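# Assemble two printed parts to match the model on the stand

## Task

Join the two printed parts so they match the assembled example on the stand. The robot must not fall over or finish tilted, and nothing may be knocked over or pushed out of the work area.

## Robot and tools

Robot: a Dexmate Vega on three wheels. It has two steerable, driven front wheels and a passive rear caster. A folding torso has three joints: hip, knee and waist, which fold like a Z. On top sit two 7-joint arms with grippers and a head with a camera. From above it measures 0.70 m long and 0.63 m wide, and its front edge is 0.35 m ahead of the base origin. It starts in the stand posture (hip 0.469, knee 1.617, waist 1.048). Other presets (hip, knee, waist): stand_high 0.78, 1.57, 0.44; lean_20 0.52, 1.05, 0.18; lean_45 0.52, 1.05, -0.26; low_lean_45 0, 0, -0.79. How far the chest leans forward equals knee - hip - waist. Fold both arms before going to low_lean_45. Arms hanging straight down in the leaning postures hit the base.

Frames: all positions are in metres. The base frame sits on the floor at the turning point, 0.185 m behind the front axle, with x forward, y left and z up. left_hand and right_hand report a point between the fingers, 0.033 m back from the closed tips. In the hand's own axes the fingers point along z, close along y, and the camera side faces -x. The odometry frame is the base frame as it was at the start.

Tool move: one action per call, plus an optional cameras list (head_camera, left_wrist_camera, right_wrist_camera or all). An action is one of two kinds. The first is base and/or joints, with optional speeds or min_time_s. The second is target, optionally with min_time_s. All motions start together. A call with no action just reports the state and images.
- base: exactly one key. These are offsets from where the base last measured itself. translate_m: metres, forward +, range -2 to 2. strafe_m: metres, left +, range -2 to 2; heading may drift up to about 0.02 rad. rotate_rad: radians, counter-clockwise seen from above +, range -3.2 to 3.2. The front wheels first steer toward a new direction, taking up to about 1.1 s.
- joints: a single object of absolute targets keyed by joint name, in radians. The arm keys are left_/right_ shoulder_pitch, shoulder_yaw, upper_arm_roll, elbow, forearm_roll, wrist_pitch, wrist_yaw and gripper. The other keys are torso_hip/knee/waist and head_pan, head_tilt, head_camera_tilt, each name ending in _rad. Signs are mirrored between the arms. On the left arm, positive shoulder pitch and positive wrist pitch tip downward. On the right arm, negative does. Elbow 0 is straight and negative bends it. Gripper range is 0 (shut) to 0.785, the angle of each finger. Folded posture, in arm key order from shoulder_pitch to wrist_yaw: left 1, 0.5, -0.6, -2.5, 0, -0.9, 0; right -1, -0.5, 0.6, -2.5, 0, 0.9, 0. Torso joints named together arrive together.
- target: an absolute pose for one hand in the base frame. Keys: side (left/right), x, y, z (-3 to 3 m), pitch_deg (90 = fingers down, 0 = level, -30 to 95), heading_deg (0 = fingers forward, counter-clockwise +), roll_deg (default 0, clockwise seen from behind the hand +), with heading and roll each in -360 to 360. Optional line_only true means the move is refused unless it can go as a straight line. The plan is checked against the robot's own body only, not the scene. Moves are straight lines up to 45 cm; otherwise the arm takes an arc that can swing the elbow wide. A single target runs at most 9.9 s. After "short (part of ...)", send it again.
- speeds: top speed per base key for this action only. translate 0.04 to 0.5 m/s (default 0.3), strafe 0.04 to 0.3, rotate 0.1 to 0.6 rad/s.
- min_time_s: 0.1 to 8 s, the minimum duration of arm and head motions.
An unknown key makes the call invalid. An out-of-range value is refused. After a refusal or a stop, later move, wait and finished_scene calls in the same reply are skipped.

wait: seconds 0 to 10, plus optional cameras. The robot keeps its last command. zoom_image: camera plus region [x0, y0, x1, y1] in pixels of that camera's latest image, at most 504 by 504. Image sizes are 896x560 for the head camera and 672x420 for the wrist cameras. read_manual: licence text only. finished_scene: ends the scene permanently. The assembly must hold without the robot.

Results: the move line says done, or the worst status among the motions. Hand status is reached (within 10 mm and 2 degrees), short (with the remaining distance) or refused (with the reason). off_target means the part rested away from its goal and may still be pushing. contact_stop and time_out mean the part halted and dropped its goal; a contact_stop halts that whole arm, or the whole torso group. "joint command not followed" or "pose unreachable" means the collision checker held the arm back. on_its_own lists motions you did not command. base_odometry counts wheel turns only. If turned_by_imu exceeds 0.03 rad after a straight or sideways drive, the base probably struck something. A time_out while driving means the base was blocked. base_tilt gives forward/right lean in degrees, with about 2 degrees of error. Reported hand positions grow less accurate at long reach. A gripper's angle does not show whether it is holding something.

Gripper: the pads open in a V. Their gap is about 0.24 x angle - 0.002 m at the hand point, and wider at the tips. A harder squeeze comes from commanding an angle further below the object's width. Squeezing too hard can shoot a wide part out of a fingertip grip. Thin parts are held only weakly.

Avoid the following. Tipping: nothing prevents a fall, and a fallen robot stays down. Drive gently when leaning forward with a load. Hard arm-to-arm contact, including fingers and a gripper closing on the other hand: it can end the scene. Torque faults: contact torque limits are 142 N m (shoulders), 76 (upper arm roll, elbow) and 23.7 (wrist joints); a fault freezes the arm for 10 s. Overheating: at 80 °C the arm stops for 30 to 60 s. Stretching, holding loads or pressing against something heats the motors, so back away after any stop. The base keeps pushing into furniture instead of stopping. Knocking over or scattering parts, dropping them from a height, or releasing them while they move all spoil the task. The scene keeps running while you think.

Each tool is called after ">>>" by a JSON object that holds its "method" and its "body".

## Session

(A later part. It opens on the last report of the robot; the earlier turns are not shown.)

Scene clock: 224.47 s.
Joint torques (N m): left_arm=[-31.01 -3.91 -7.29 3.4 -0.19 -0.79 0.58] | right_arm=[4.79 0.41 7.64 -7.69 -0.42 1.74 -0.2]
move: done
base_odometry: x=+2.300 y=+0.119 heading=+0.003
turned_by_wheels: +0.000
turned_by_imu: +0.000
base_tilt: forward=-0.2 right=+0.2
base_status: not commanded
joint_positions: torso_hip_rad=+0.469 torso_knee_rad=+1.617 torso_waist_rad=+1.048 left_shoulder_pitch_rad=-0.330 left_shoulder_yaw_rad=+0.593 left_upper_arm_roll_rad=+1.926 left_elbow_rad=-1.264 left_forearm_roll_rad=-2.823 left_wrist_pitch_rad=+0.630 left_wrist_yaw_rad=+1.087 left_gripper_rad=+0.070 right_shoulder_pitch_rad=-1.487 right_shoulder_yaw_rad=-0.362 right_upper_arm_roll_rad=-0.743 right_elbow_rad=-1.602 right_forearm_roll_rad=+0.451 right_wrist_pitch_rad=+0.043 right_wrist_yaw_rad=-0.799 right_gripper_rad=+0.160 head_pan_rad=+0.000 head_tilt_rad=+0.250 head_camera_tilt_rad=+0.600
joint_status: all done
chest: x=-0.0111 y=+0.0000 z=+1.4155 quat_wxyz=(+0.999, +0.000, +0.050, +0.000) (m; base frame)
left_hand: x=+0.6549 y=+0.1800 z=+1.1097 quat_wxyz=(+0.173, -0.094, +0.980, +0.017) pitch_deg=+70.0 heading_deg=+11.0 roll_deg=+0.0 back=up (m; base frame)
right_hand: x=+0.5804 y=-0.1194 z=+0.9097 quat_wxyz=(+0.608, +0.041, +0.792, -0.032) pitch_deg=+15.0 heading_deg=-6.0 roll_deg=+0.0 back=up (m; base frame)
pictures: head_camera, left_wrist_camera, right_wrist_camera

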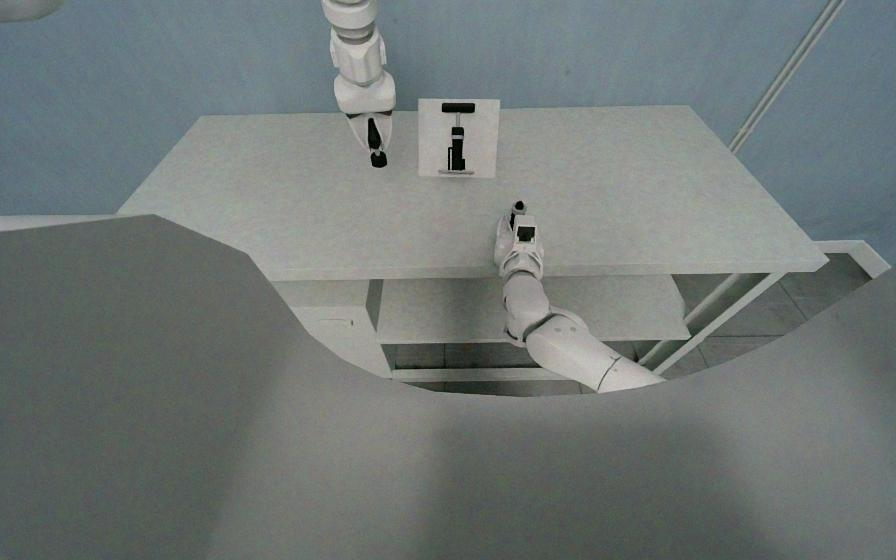

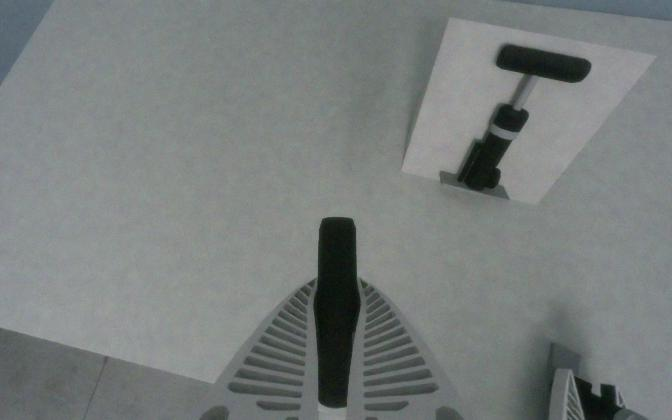

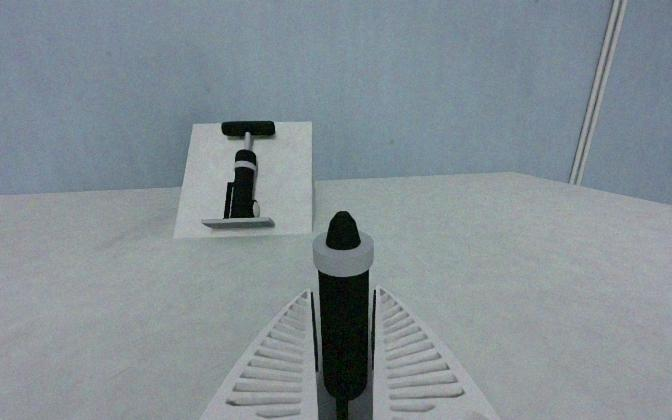

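>>> {"method": "move", "body": {"joints": {"right_gripper_rad": 0.085}, "min_time_s": 1, "cameras": ["all"]}}

>>> {"method": "zoom_image", "body": {"camera": "right_wrist_camera", "region": [240, 190, 450, 420]}}

Scene clock: 227.00 s.
Joint torques (N m): left_arm=[-29.43 -2.37 -7.63 3.63 0.51 -0.35 0.46] | right_arm=[4.76 -0.63 6.78 -7.66 -0.46 0.78 -0.09]
move: done
base_odometry: x=+2.300 y=+0.119 heading=+0.003
turned_by_wheels: +0.000
turned_by_imu: -0.001
base_tilt: forward=-0.2 right=+0.1
base_status: not commanded
joint_positions: torso_hip_rad=+0.469 torso_knee_rad=+1.617 torso_waist_rad=+1.048 left_shoulder_pitch_rad=-0.330 left_shoulder_yaw_rad=+0.593 left_upper_arm_roll_rad=+1.926 left_elbow_rad=-1.264 left_forearm_roll_rad=-2.823 left_wrist_pitch_rad=+0.630 left_wrist_yaw_rad=+1.087 left_gripper_rad=+0.070 right_shoulder_pitch_rad=-1.487 right_shoulder_yaw_rad=-0.362 right_upper_arm_roll_rad=-0.743 right_elbow_rad=-1.602 right_forearm_roll_rad=+0.451 right_wrist_pitch_rad=+0.042 right_wrist_yaw_rad=-0.799 right_gripper_rad=+0.085 head_pan_rad=+0.000 head_tilt_rad=+0.250 head_camera_tilt_rad=+0.600
joint_status: all done
chest: x=-0.0111 y=+0.0000 z=+1.4155 quat_wxyz=(+0.999, +0.000, +0.050, +0.000) (m; base frame)
left_hand: x=+0.6549 y=+0.1800 z=+1.1097 quat_wxyz=(+0.173, -0.094, +0.980, +0.017) pitch_deg=+70.0 heading_deg=+11.0 roll_deg=+0.0 back=up (m; base frame)
right_hand: x=+0.5804 y=-0.1194 z=+0.9098 quat_wxyz=(+0.608, +0.041, +0.792, -0.032) pitch_deg=+15.0 heading_deg=-6.0 roll_deg=+0.0 back=up (m; base frame)
pictures: head_camera, left_wrist_camera, right_wrist_camera

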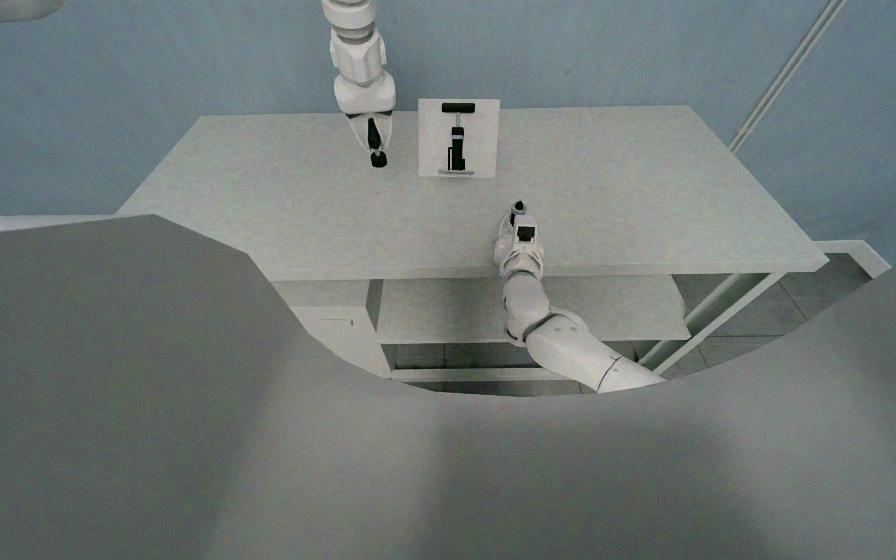

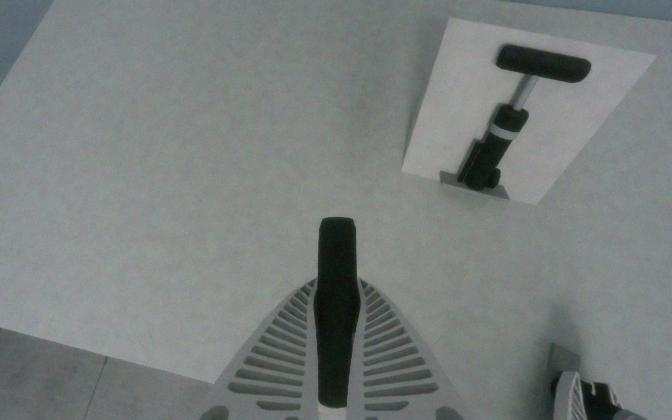

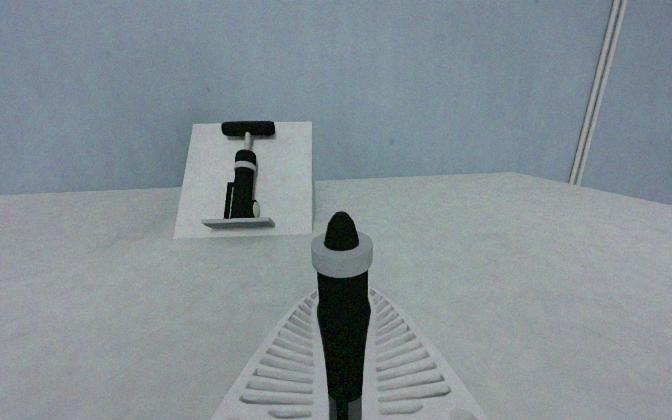

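Scaled by 2.191 from the camera's 672x420 image, which has a finer 960x600 frame.

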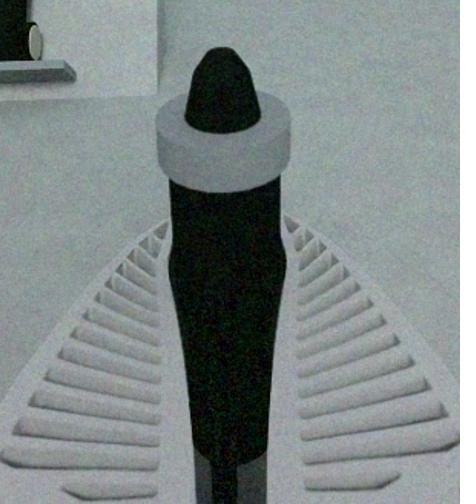

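>>> {"method": "move", "body": {"target": {"side": "left", "x": 0.62, "y": 0.08, "z": 1.11, "pitch_deg": 70, "heading_deg": -12, "line_only": true}, "min_time_s": 3, "cameras": ["all"]}}

Scene clock: 231.00 s.
Joint torques (N m): left_arm=[-29.77 -2.55 -10.08 2.65 0.73 -0.28 -0.16] | right_arm=[4.24 0.87 5.46 -8.09 -0.4 2.03 -0.63]
move: done
base_odometry: x=+2.300 y=+0.119 heading=+0.003
turned_by_wheels: +0.000
turned_by_imu: -0.001
base_tilt: forward=-0.1 right=+0.0
base_status: not commanded
joint_positions: torso_hip_rad=+0.469 torso_knee_rad=+1.617 torso_waist_rad=+1.048 left_shoulder_pitch_rad=-0.341 left_shoulder_yaw_rad=+0.518 left_upper_arm_roll_rad=+1.893 left_elbow_rad=-1.346 left_forearm_roll_rad=-2.669 left_wrist_pitch_rad=+0.820 left_wrist_yaw_rad=+0.910 left_gripper_rad=+0.070 right_shoulder_pitch_rad=-1.487 right_shoulder_yaw_rad=-0.362 right_upper_arm_roll_rad=-0.743 right_elbow_rad=-1.602 right_forearm_roll_rad=+0.451 right_wrist_pitch_rad=+0.042 right_wrist_yaw_rad=-0.799 right_gripper_rad=+0.085 head_pan_rad=+0.000 head_tilt_rad=+0.250 head_camera_tilt_rad=+0.600
joint_status: not commanded
chest: x=-0.0111 y=+0.0000 z=+1.4155 quat_wxyz=(+0.999, +0.000, +0.050, +0.000) (m; base frame)
left_hand: x=+0.6207 y=+0.0823 z=+1.1096 quat_wxyz=(+0.173, +0.099, +0.980, -0.017) pitch_deg=+70.0 heading_deg=-11.5 roll_deg=+0.0 back=up (m; base frame)
left_hand_status: reached (straight line, planned for 3.0 s): 2 mm and 0.5 deg off.
right_hand: x=+0.5804 y=-0.1194 z=+0.9098 quat_wxyz=(+0.608, +0.041, +0.792, -0.032) pitch_deg=+15.0 heading_deg=-6.0 roll_deg=+0.0 back=up (m; base frame)
pictures: head_camera, left_wrist_camera, right_wrist_camera

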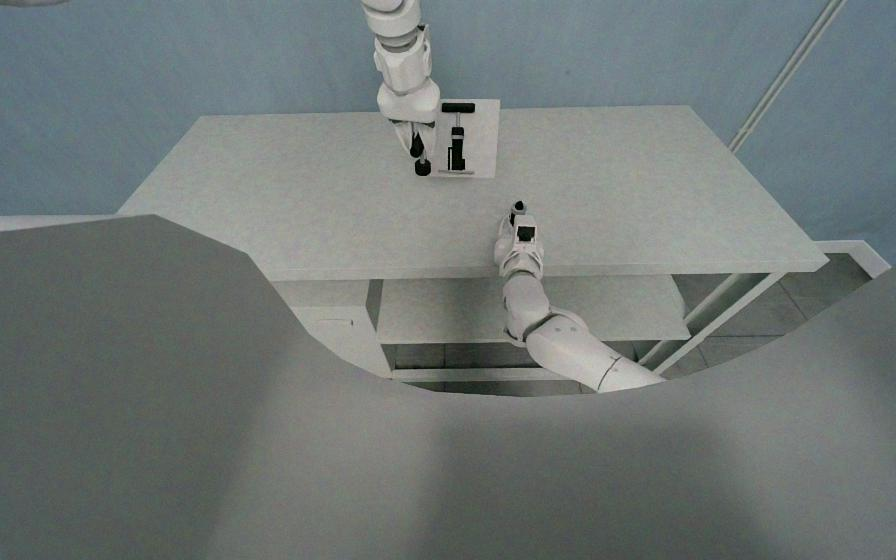

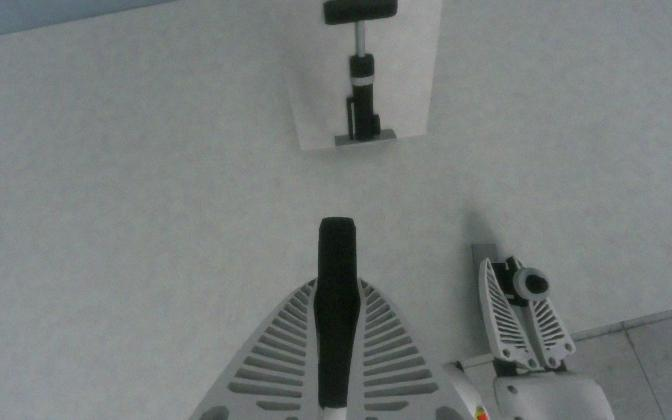

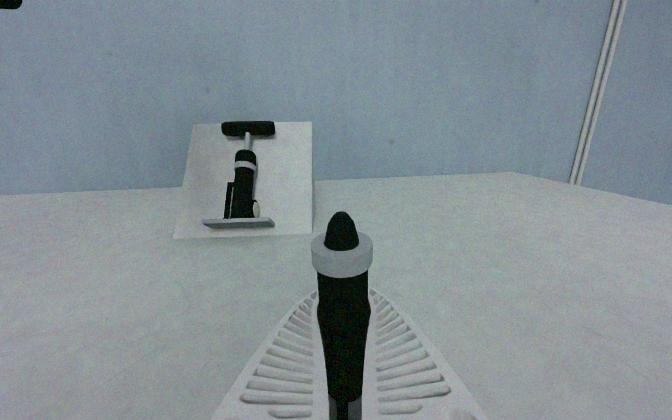

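>>> {"method": "zoom_image", "body": {"camera": "left_wrist_camera", "region": [440, 220, 600, 390]}}

>>> {"method": "zoom_image", "body": {"camera": "left_wrist_camera", "region": [255, 210, 425, 420]}}

>>> {"method": "zoom_image", "body": {"camera": "head_camera", "region": [370, 90, 570, 280]}}

Scaled by 2.965 from the camera's 672x420 image, which has a finer 960x600 frame.

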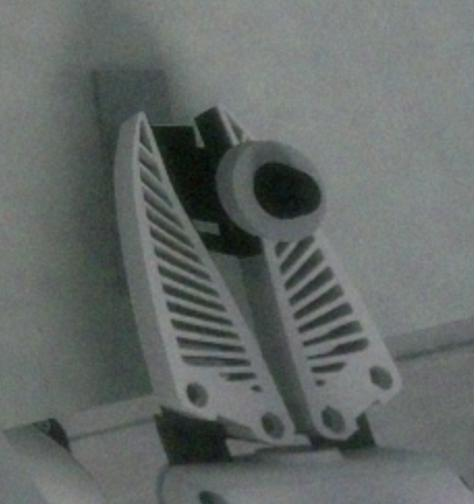

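Scaled by 2.400 from the camera's 672x420 image, which has a finer 960x600 frame.

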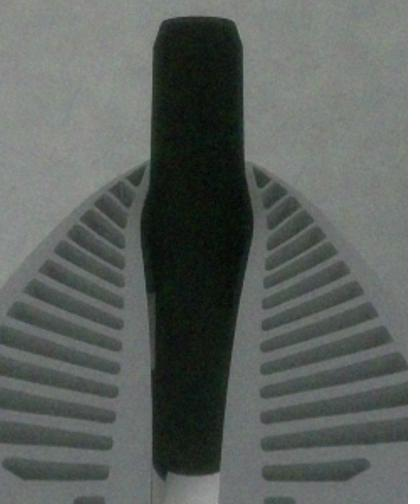

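Scaled by 2.520 from the camera's 896x560 image, which has a finer 960x600 frame.

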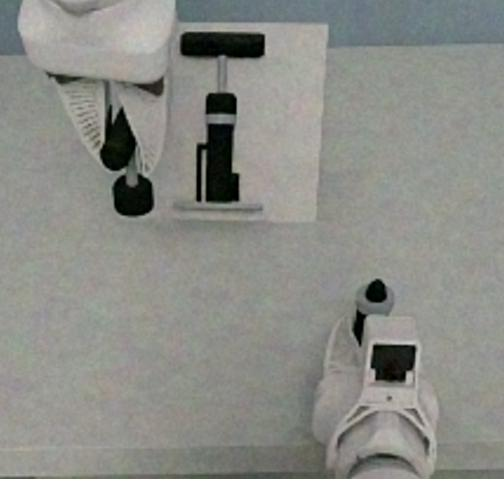

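>>> {"method": "move", "body": {"target": {"side": "left", "x": 0.59, "y": -0.07, "z": 1.11, "pitch_deg": 70, "heading_deg": -12, "line_only": true}, "min_time_s": 3, "cameras": ["all"]}}

>>> {"method": "zoom_image", "body": {"camera": "head_camera", "region": [400, 90, 600, 280]}}

Scene clock: 238.00 s.
Joint torques (N m): left_arm=[-15.6 -2.5 -11.08 4.32 0.08 -1.31 0.08] | right_arm=[5.14 0.15 7.37 -7.89 -0.11 0.86 -0.45]
move: done
base_odometry: x=+2.300 y=+0.119 heading=+0.003
turned_by_wheels: +0.000
turned_by_imu: -0.002
base_tilt: forward=-0.4 right=+0.1
base_status: not commanded
joint_positions: torso_hip_rad=+0.469 torso_knee_rad=+1.617 torso_waist_rad=+1.048 left_shoulder_pitch_rad=-0.301 left_shoulder_yaw_rad=+0.161 left_upper_arm_roll_rad=+1.849 left_elbow_rad=-1.207 left_forearm_roll_rad=-2.835 left_wrist_pitch_rad=+0.648 left_wrist_yaw_rad=+1.072 left_gripper_rad=+0.070 right_shoulder_pitch_rad=-1.487 right_shoulder_yaw_rad=-0.362 right_upper_arm_roll_rad=-0.743 right_elbow_rad=-1.602 right_forearm_roll_rad=+0.451 right_wrist_pitch_rad=+0.042 right_wrist_yaw_rad=-0.799 right_gripper_rad=+0.085 head_pan_rad=+0.000 head_tilt_rad=+0.250 head_camera_tilt_rad=+0.600
joint_status: not commanded
chest: x=-0.0111 y=+0.0000 z=+1.4155 quat_wxyz=(+0.999, +0.000, +0.050, +0.000) (m; base frame)
left_hand: x=+0.5905 y=-0.0681 z=+1.1099 quat_wxyz=(+0.173, +0.103, +0.979, -0.018) pitch_deg=+70.0 heading_deg=-11.9 roll_deg=+0.1 back=up (m; base frame)
left_hand_status: reached (straight line, planned for 3.0 s): 2 mm and 0.0 deg off.
right_hand: x=+0.5804 y=-0.1194 z=+0.9098 quat_wxyz=(+0.608, +0.041, +0.792, -0.032) pitch_deg=+15.0 heading_deg=-6.0 roll_deg=+0.0 back=up (m; base frame)
pictures: head_camera, left_wrist_camera, right_wrist_camera

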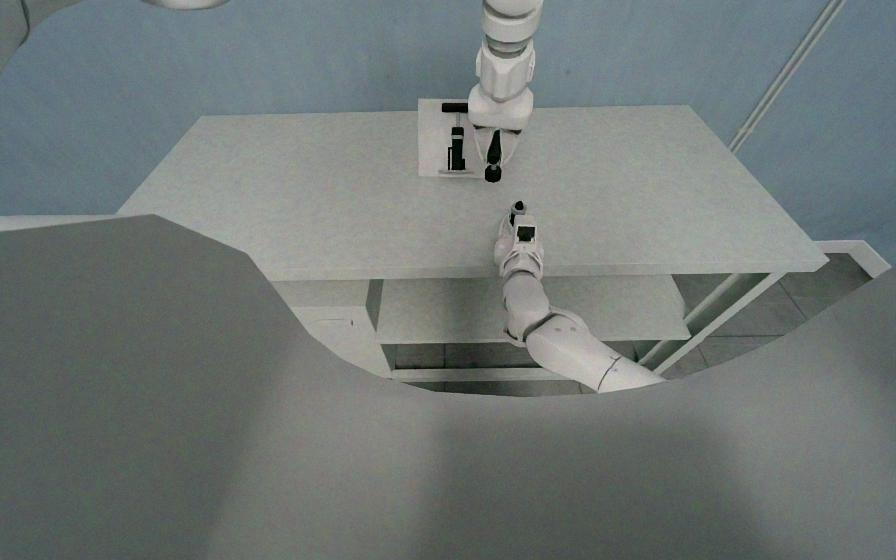

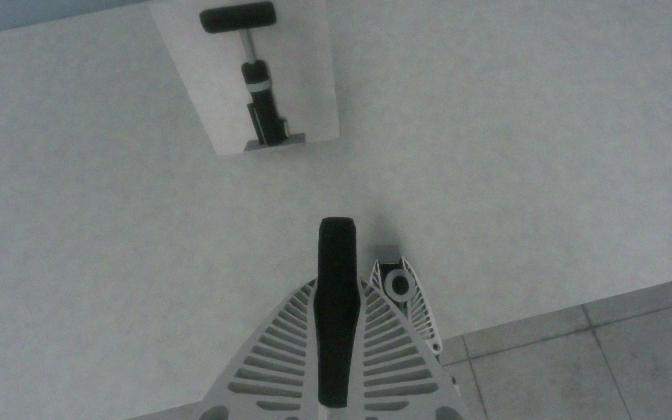

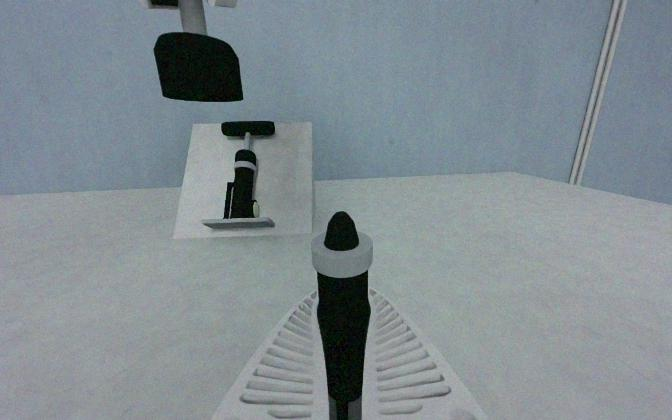

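Scaled by 2.520 from the camera's 896x560 image, which has a finer 960x600 frame.

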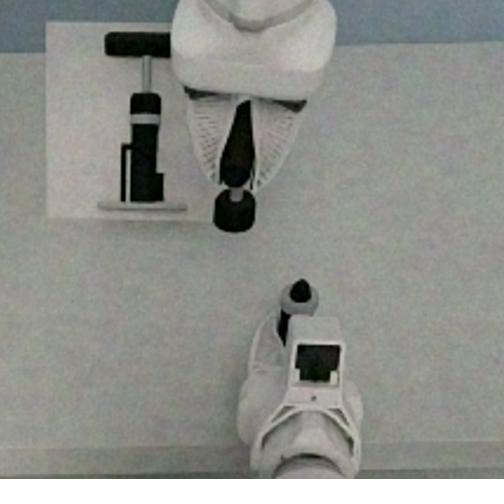

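>>> {"method": "zoom_image", "body": {"camera": "left_wrist_camera", "region": [350, 230, 460, 350]}}

>>> {"method": "zoom_image", "body": {"camera": "right_wrist_camera", "region": [130, 0, 400, 300]}}

Scaled by 4.200 from the camera's 672x420 image, which has a finer 960x600 frame.

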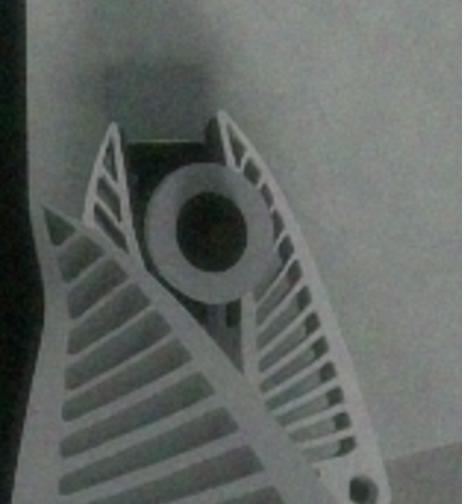

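Scaled by 1.680 from the camera's 672x420 image, which has a finer 960x600 frame.

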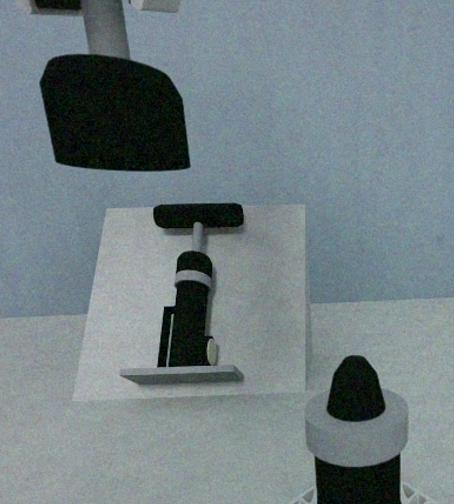

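>>> {"method": "zoom_image", "body": {"camera": "right_wrist_camera", "region": [140, 0, 260, 110]}}

>>> {"method": "zoom_image", "body": {"camera": "right_wrist_camera", "region": [290, 200, 400, 310]}}

Scaled by 4.200 from the camera's 672x420 image, which has a finer 960x600 frame.

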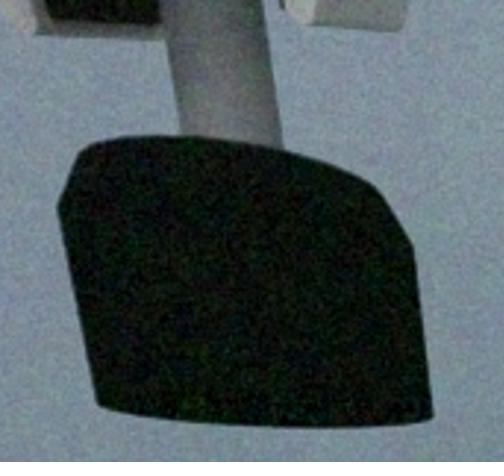

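Scaled by 4.582 from the camera's 672x420 image, which has a finer 960x600 frame.

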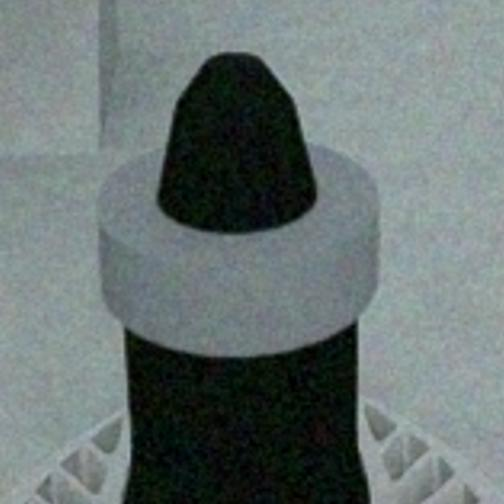

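>>> {"method": "move", "body": {"target": {"side": "left", "x": 0.579, "y": -0.138, "z": 1.11, "pitch_deg": 70, "heading_deg": -12, "line_only": true}, "min_time_s": 3, "cameras": ["all"]}}

>>> {"method": "zoom_image", "body": {"camera": "right_wrist_camera", "region": [280, 0, 420, 150]}}

>>> {"method": "zoom_image", "body": {"camera": "right_wrist_camera", "region": [290, 200, 400, 310]}}

>>> {"method": "zoom_image", "body": {"camera": "head_camera", "region": [430, 100, 610, 280]}}

Scene clock: 247.00 s.
Joint torques (N m): left_arm=[-14.68 -0.75 -5.38 3.57 -0.48 -0.03 0.26] | right_arm=[2.35 0.43 6.87 -8.15 -0.59 0.96 -0.21]
move: done
base_odometry: x=+2.300 y=+0.119 heading=+0.003
turned_by_wheels: +0.000
turned_by_imu: -0.002
base_tilt: forward=-0.1 right=+0.2
base_status: not commanded
joint_positions: torso_hip_rad=+0.469 torso_knee_rad=+1.617 torso_waist_rad=+1.048 left_shoulder_pitch_rad=-0.290 left_shoulder_yaw_rad=-0.081 left_upper_arm_roll_rad=+1.863 left_elbow_rad=-0.969 left_forearm_roll_rad=-2.901 left_wrist_pitch_rad=+0.654 left_wrist_yaw_rad=+1.087 left_gripper_rad=+0.070 right_shoulder_pitch_rad=-1.487 right_shoulder_yaw_rad=-0.362 right_upper_arm_roll_rad=-0.743 right_elbow_rad=-1.602 right_forearm_roll_rad=+0.451 right_wrist_pitch_rad=+0.042 right_wrist_yaw_rad=-0.799 right_gripper_rad=+0.085 head_pan_rad=+0.000 head_tilt_rad=+0.250 head_camera_tilt_rad=+0.600
joint_status: not commanded
chest: x=-0.0111 y=+0.0000 z=+1.4155 quat_wxyz=(+0.999, +0.000, +0.050, +0.000) (m; base frame)
left_hand: x=+0.5793 y=-0.1369 z=+1.1100 quat_wxyz=(+0.173, +0.103, +0.979, -0.018) pitch_deg=+70.0 heading_deg=-12.0 roll_deg=+0.0 back=up (m; base frame)
left_hand_status: reached (straight line, planned for 3.0 s): 1 mm and 0.0 deg off.
right_hand: x=+0.5804 y=-0.1194 z=+0.9098 quat_wxyz=(+0.608, +0.041, +0.792, -0.032) pitch_deg=+15.0 heading_deg=-6.0 roll_deg=+0.0 back=up (m; base frame)
pictures: head_camera, left_wrist_camera, right_wrist_camera

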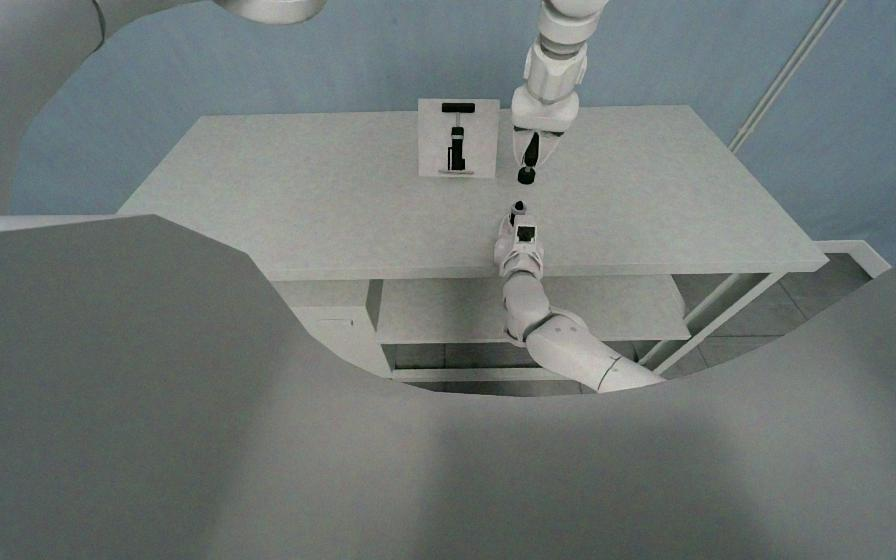

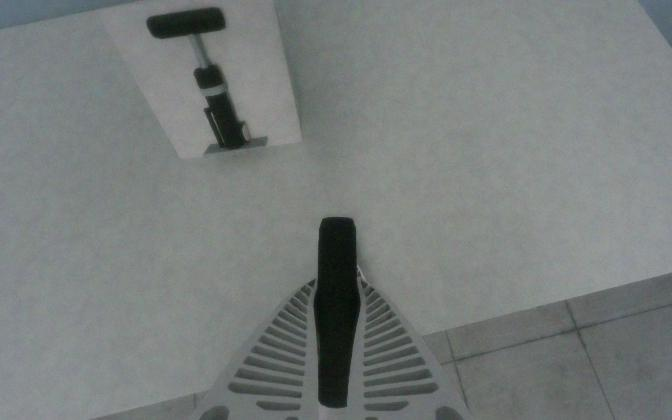

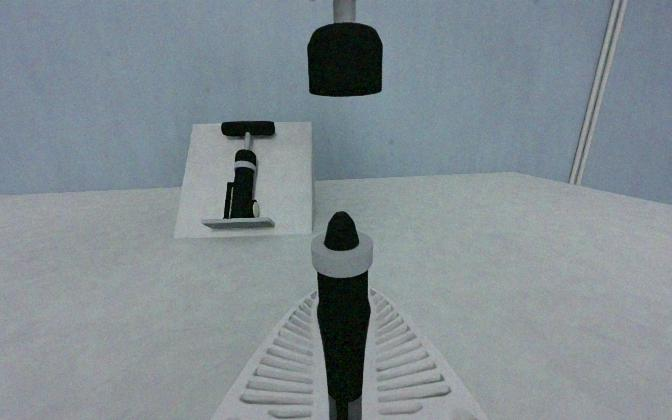

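Scaled by 3.360 from the camera's 672x420 image, which has a finer 960x600 frame.

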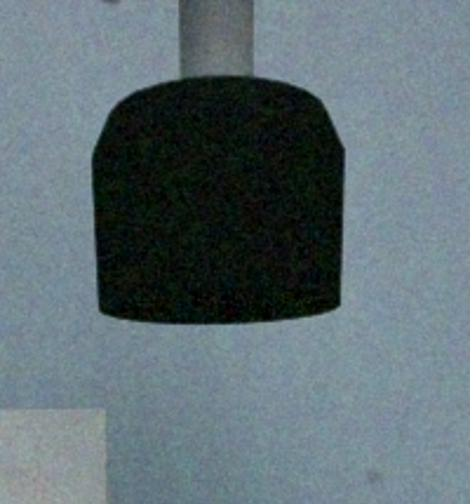

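Scaled by 4.582 from the camera's 672x420 image, which has a finer 960x600 frame.

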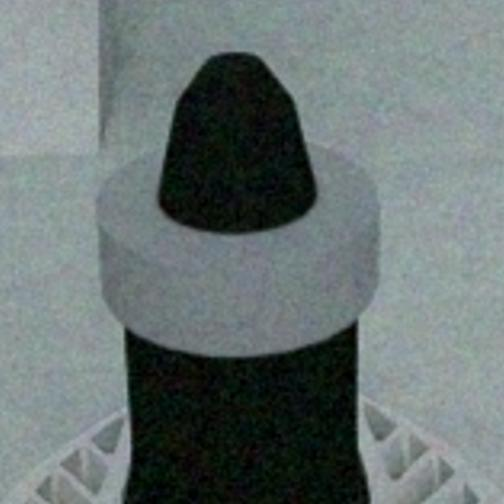

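Scaled by 2.800 from the camera's 896x560 image, which has a finer 960x600 frame.

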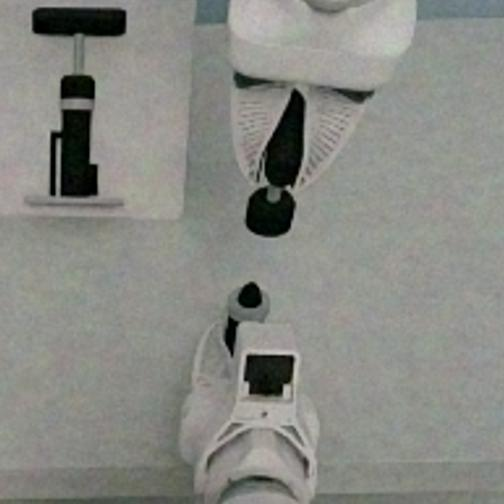

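>>> {"method": "move", "body": {"target": {"side": "left", "x": 0.579, "y": -0.1335, "z": 1.065, "pitch_deg": 70, "heading_deg": -12, "line_only": true}, "min_time_s": 3, "cameras": ["all"]}}

>>> {"method": "zoom_image", "body": {"camera": "right_wrist_camera", "region": [280, 80, 420, 220]}}

>>> {"method": "zoom_image", "body": {"camera": "right_wrist_camera", "region": [290, 200, 400, 310]}}

>>> {"method": "zoom_image", "body": {"camera": "head_camera", "region": [430, 100, 610, 280]}}

Scene clock: 252.07 s.
Joint torques (N m): left_arm=[-18.66 2.24 -5.13 3.07 0.33 0.23 -0.29] | right_arm=[4.99 -0.59 6.88 -9.42 -0.51 1.53 -0.33]
move: done
base_odometry: x=+2.300 y=+0.119 heading=+0.003
turned_by_wheels: +0.000
turned_by_imu: -0.001
base_tilt: forward=-0.2 right=+0.1
base_status: not commanded
joint_positions: torso_hip_rad=+0.469 torso_knee_rad=+1.617 torso_waist_rad=+1.048 left_shoulder_pitch_rad=-0.231 left_shoulder_yaw_rad=-0.075 left_upper_arm_roll_rad=+1.902 left_elbow_rad=-0.994 left_forearm_roll_rad=-2.837 left_wrist_pitch_rad=+0.601 left_wrist_yaw_rad=+1.027 left_gripper_rad=+0.070 right_shoulder_pitch_rad=-1.487 right_shoulder_yaw_rad=-0.362 right_upper_arm_roll_rad=-0.743 right_elbow_rad=-1.602 right_forearm_roll_rad=+0.451 right_wrist_pitch_rad=+0.042 right_wrist_yaw_rad=-0.799 right_gripper_rad=+0.085 head_pan_rad=+0.000 head_tilt_rad=+0.250 head_camera_tilt_rad=+0.600
joint_status: not commanded
chest: x=-0.0111 y=+0.0000 z=+1.4155 quat_wxyz=(+0.999, +0.000, +0.050, +0.000) (m; base frame)
left_hand: x=+0.5790 y=-0.1336 z=+1.0662 quat_wxyz=(+0.173, +0.103, +0.979, -0.018) pitch_deg=+70.0 heading_deg=-12.0 roll_deg=+0.0 back=up (m; base frame)
left_hand_status: reached (straight line, planned for 3.0 s): 1 mm and 0.0 deg off.
right_hand: x=+0.5804 y=-0.1194 z=+0.9098 quat_wxyz=(+0.608, +0.041, +0.792, -0.032) pitch_deg=+15.0 heading_deg=-6.0 roll_deg=+0.0 back=up (m; base frame)
pictures: head_camera, left_wrist_camera, right_wrist_camera

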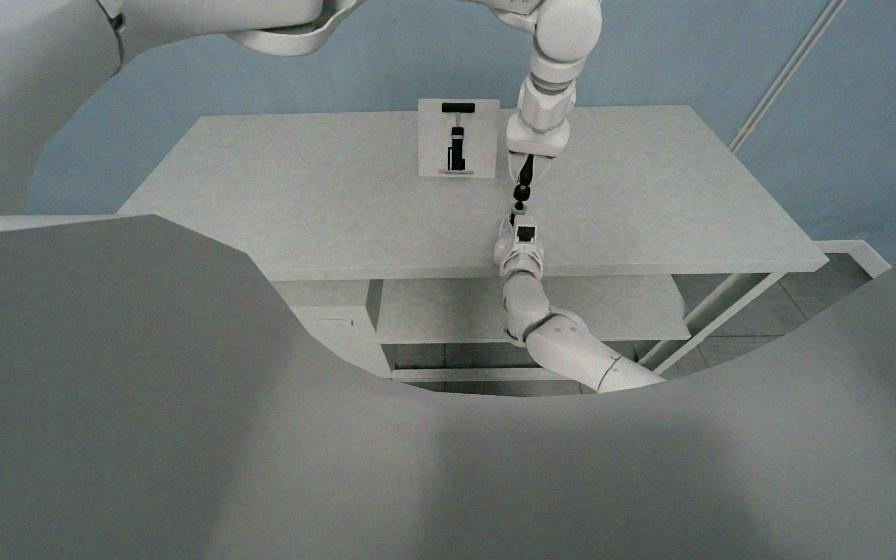

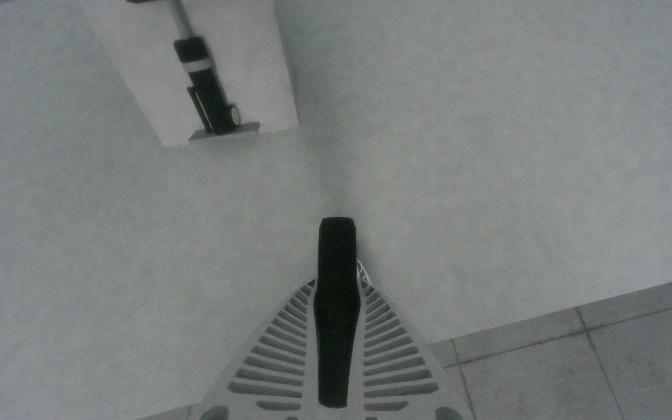

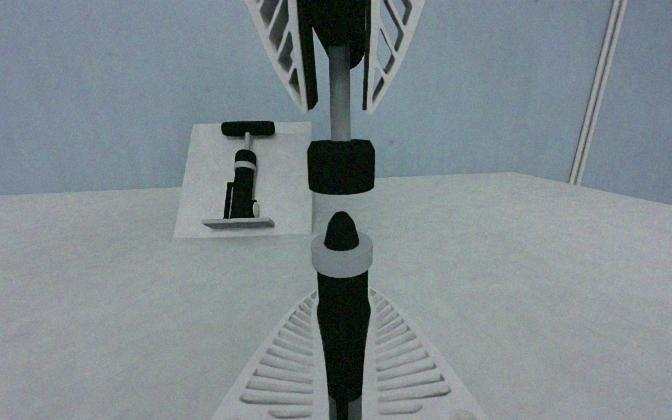

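Scaled by 3.600 from the camera's 672x420 image, which has a finer 960x600 frame.

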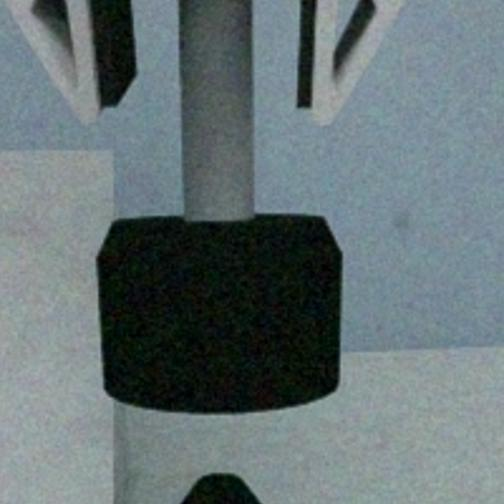

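Scaled by 4.582 from the camera's 672x420 image, which has a finer 960x600 frame.

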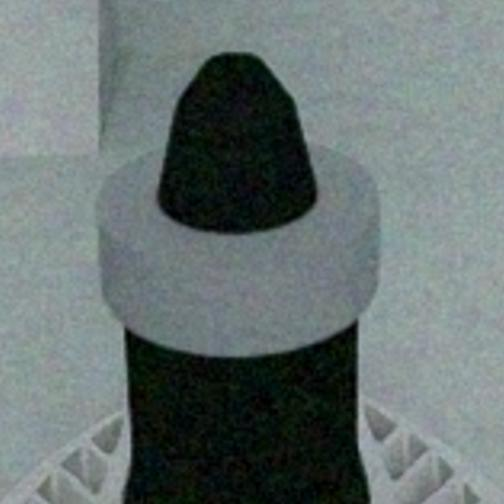

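Scaled by 2.800 from the camera's 896x560 image, which has a finer 960x600 frame.

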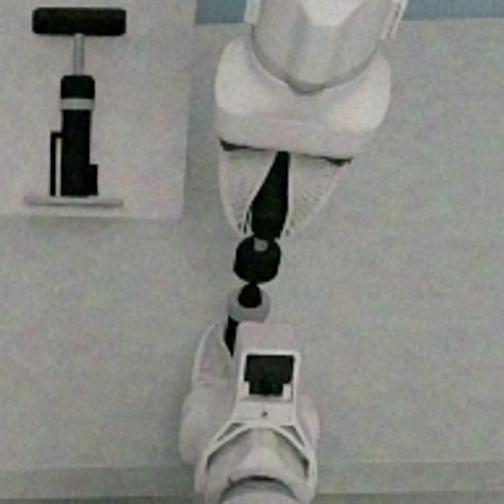

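>>> {"method": "move", "body": {"target": {"side": "left", "x": 0.579, "y": -0.133, "z": 1.047, "pitch_deg": 70, "heading_deg": -12, "line_only": true}, "min_time_s": 2, "cameras": ["all"]}}

>>> {"method": "zoom_image", "body": {"camera": "right_wrist_camera", "region": [270, 130, 420, 280]}}

>>> {"method": "zoom_image", "body": {"camera": "head_camera", "region": [460, 140, 580, 260]}}

Scene clock: 253.57 s.
Joint torques (N m): left_arm=[-16.59 3.81 -5.75 3.02 0.71 -0.92 -0.67] | right_arm=[3.85 0.81 6.18 -7.82 -0.52 2.13 -0.24]
move: refused
base_odometry: x=+2.300 y=+0.119 heading=+0.003
turned_by_wheels: +0.000
turned_by_imu: +0.000
base_tilt: forward=-0.2 right=+0.1
base_status: not commanded
joint_positions: torso_hip_rad=+0.469 torso_knee_rad=+1.617 torso_waist_rad=+1.048 left_shoulder_pitch_rad=-0.229 left_shoulder_yaw_rad=-0.075 left_upper_arm_roll_rad=+1.903 left_elbow_rad=-0.995 left_forearm_roll_rad=-2.835 left_wrist_pitch_rad=+0.599 left_wrist_yaw_rad=+1.026 left_gripper_rad=+0.070 right_shoulder_pitch_rad=-1.487 right_shoulder_yaw_rad=-0.362 right_upper_arm_roll_rad=-0.743 right_elbow_rad=-1.602 right_forearm_roll_rad=+0.451 right_wrist_pitch_rad=+0.042 right_wrist_yaw_rad=-0.799 right_gripper_rad=+0.085 head_pan_rad=+0.000 head_tilt_rad=+0.250 head_camera_tilt_rad=+0.600
joint_status: not commanded
chest: x=-0.0111 y=+0.0000 z=+1.4155 quat_wxyz=(+0.999, +0.000, +0.050, +0.000) (m; base frame)
left_hand: x=+0.5789 y=-0.1335 z=+1.0651 quat_wxyz=(+0.173, +0.103, +0.979, -0.018) pitch_deg=+70.0 heading_deg=-12.0 roll_deg=+0.0 back=up (m; base frame)
left_hand_status: refused: the best posture that gets there brings the left finger within 1.4 cm of the right finger (limit 2.6). Nothing moved.
right_hand: x=+0.5804 y=-0.1194 z=+0.9098 quat_wxyz=(+0.608, +0.041, +0.792, -0.032) pitch_deg=+15.0 heading_deg=-6.0 roll_deg=+0.0 back=up (m; base frame)
pictures: head_camera, left_wrist_camera, right_wrist_camera

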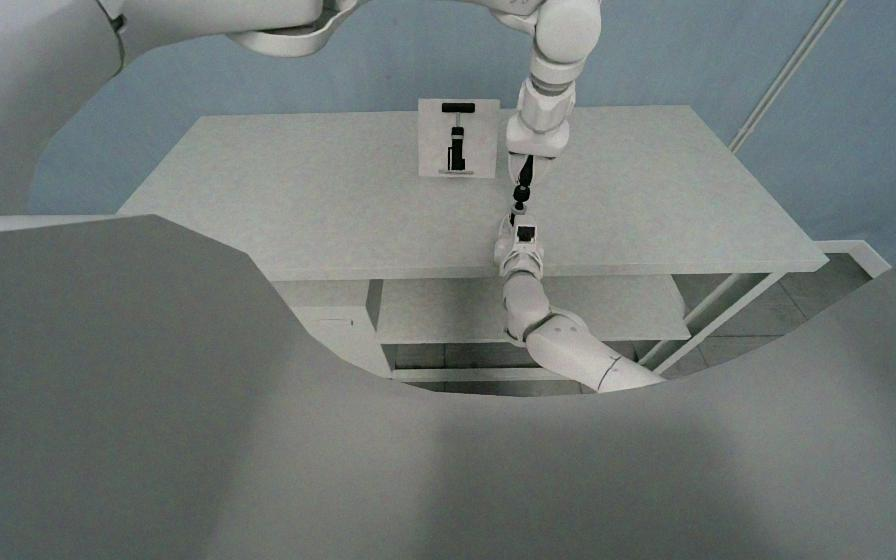

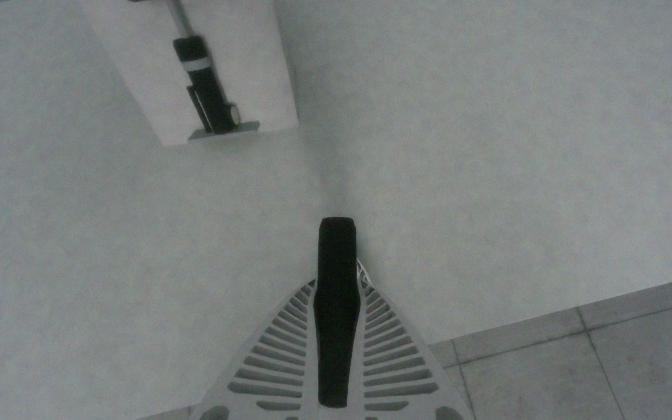

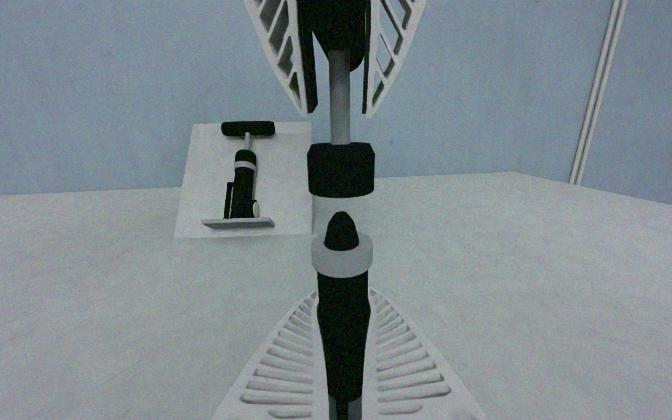

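Scaled by 3.360 from the camera's 672x420 image, which has a finer 960x600 frame.

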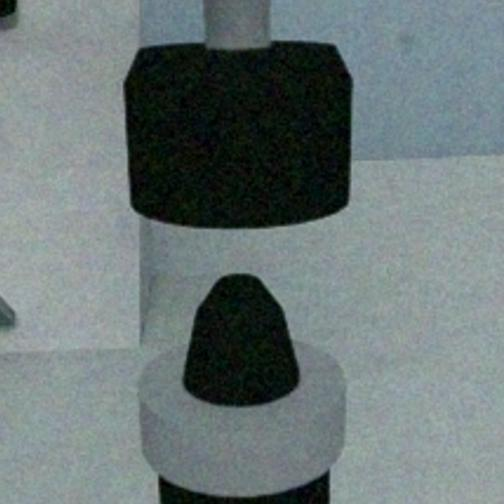

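Scaled by 4.200 from the camera's 896x560 image, which has a finer 960x600 frame.

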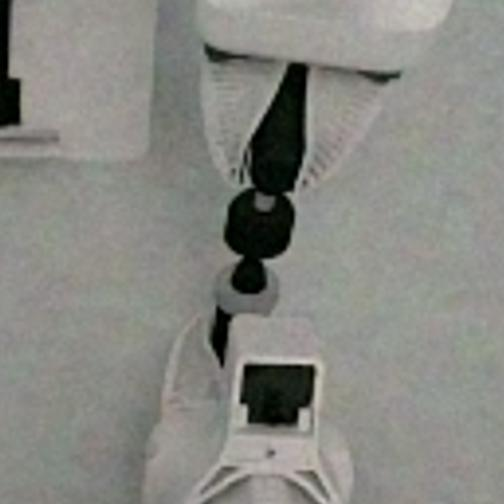

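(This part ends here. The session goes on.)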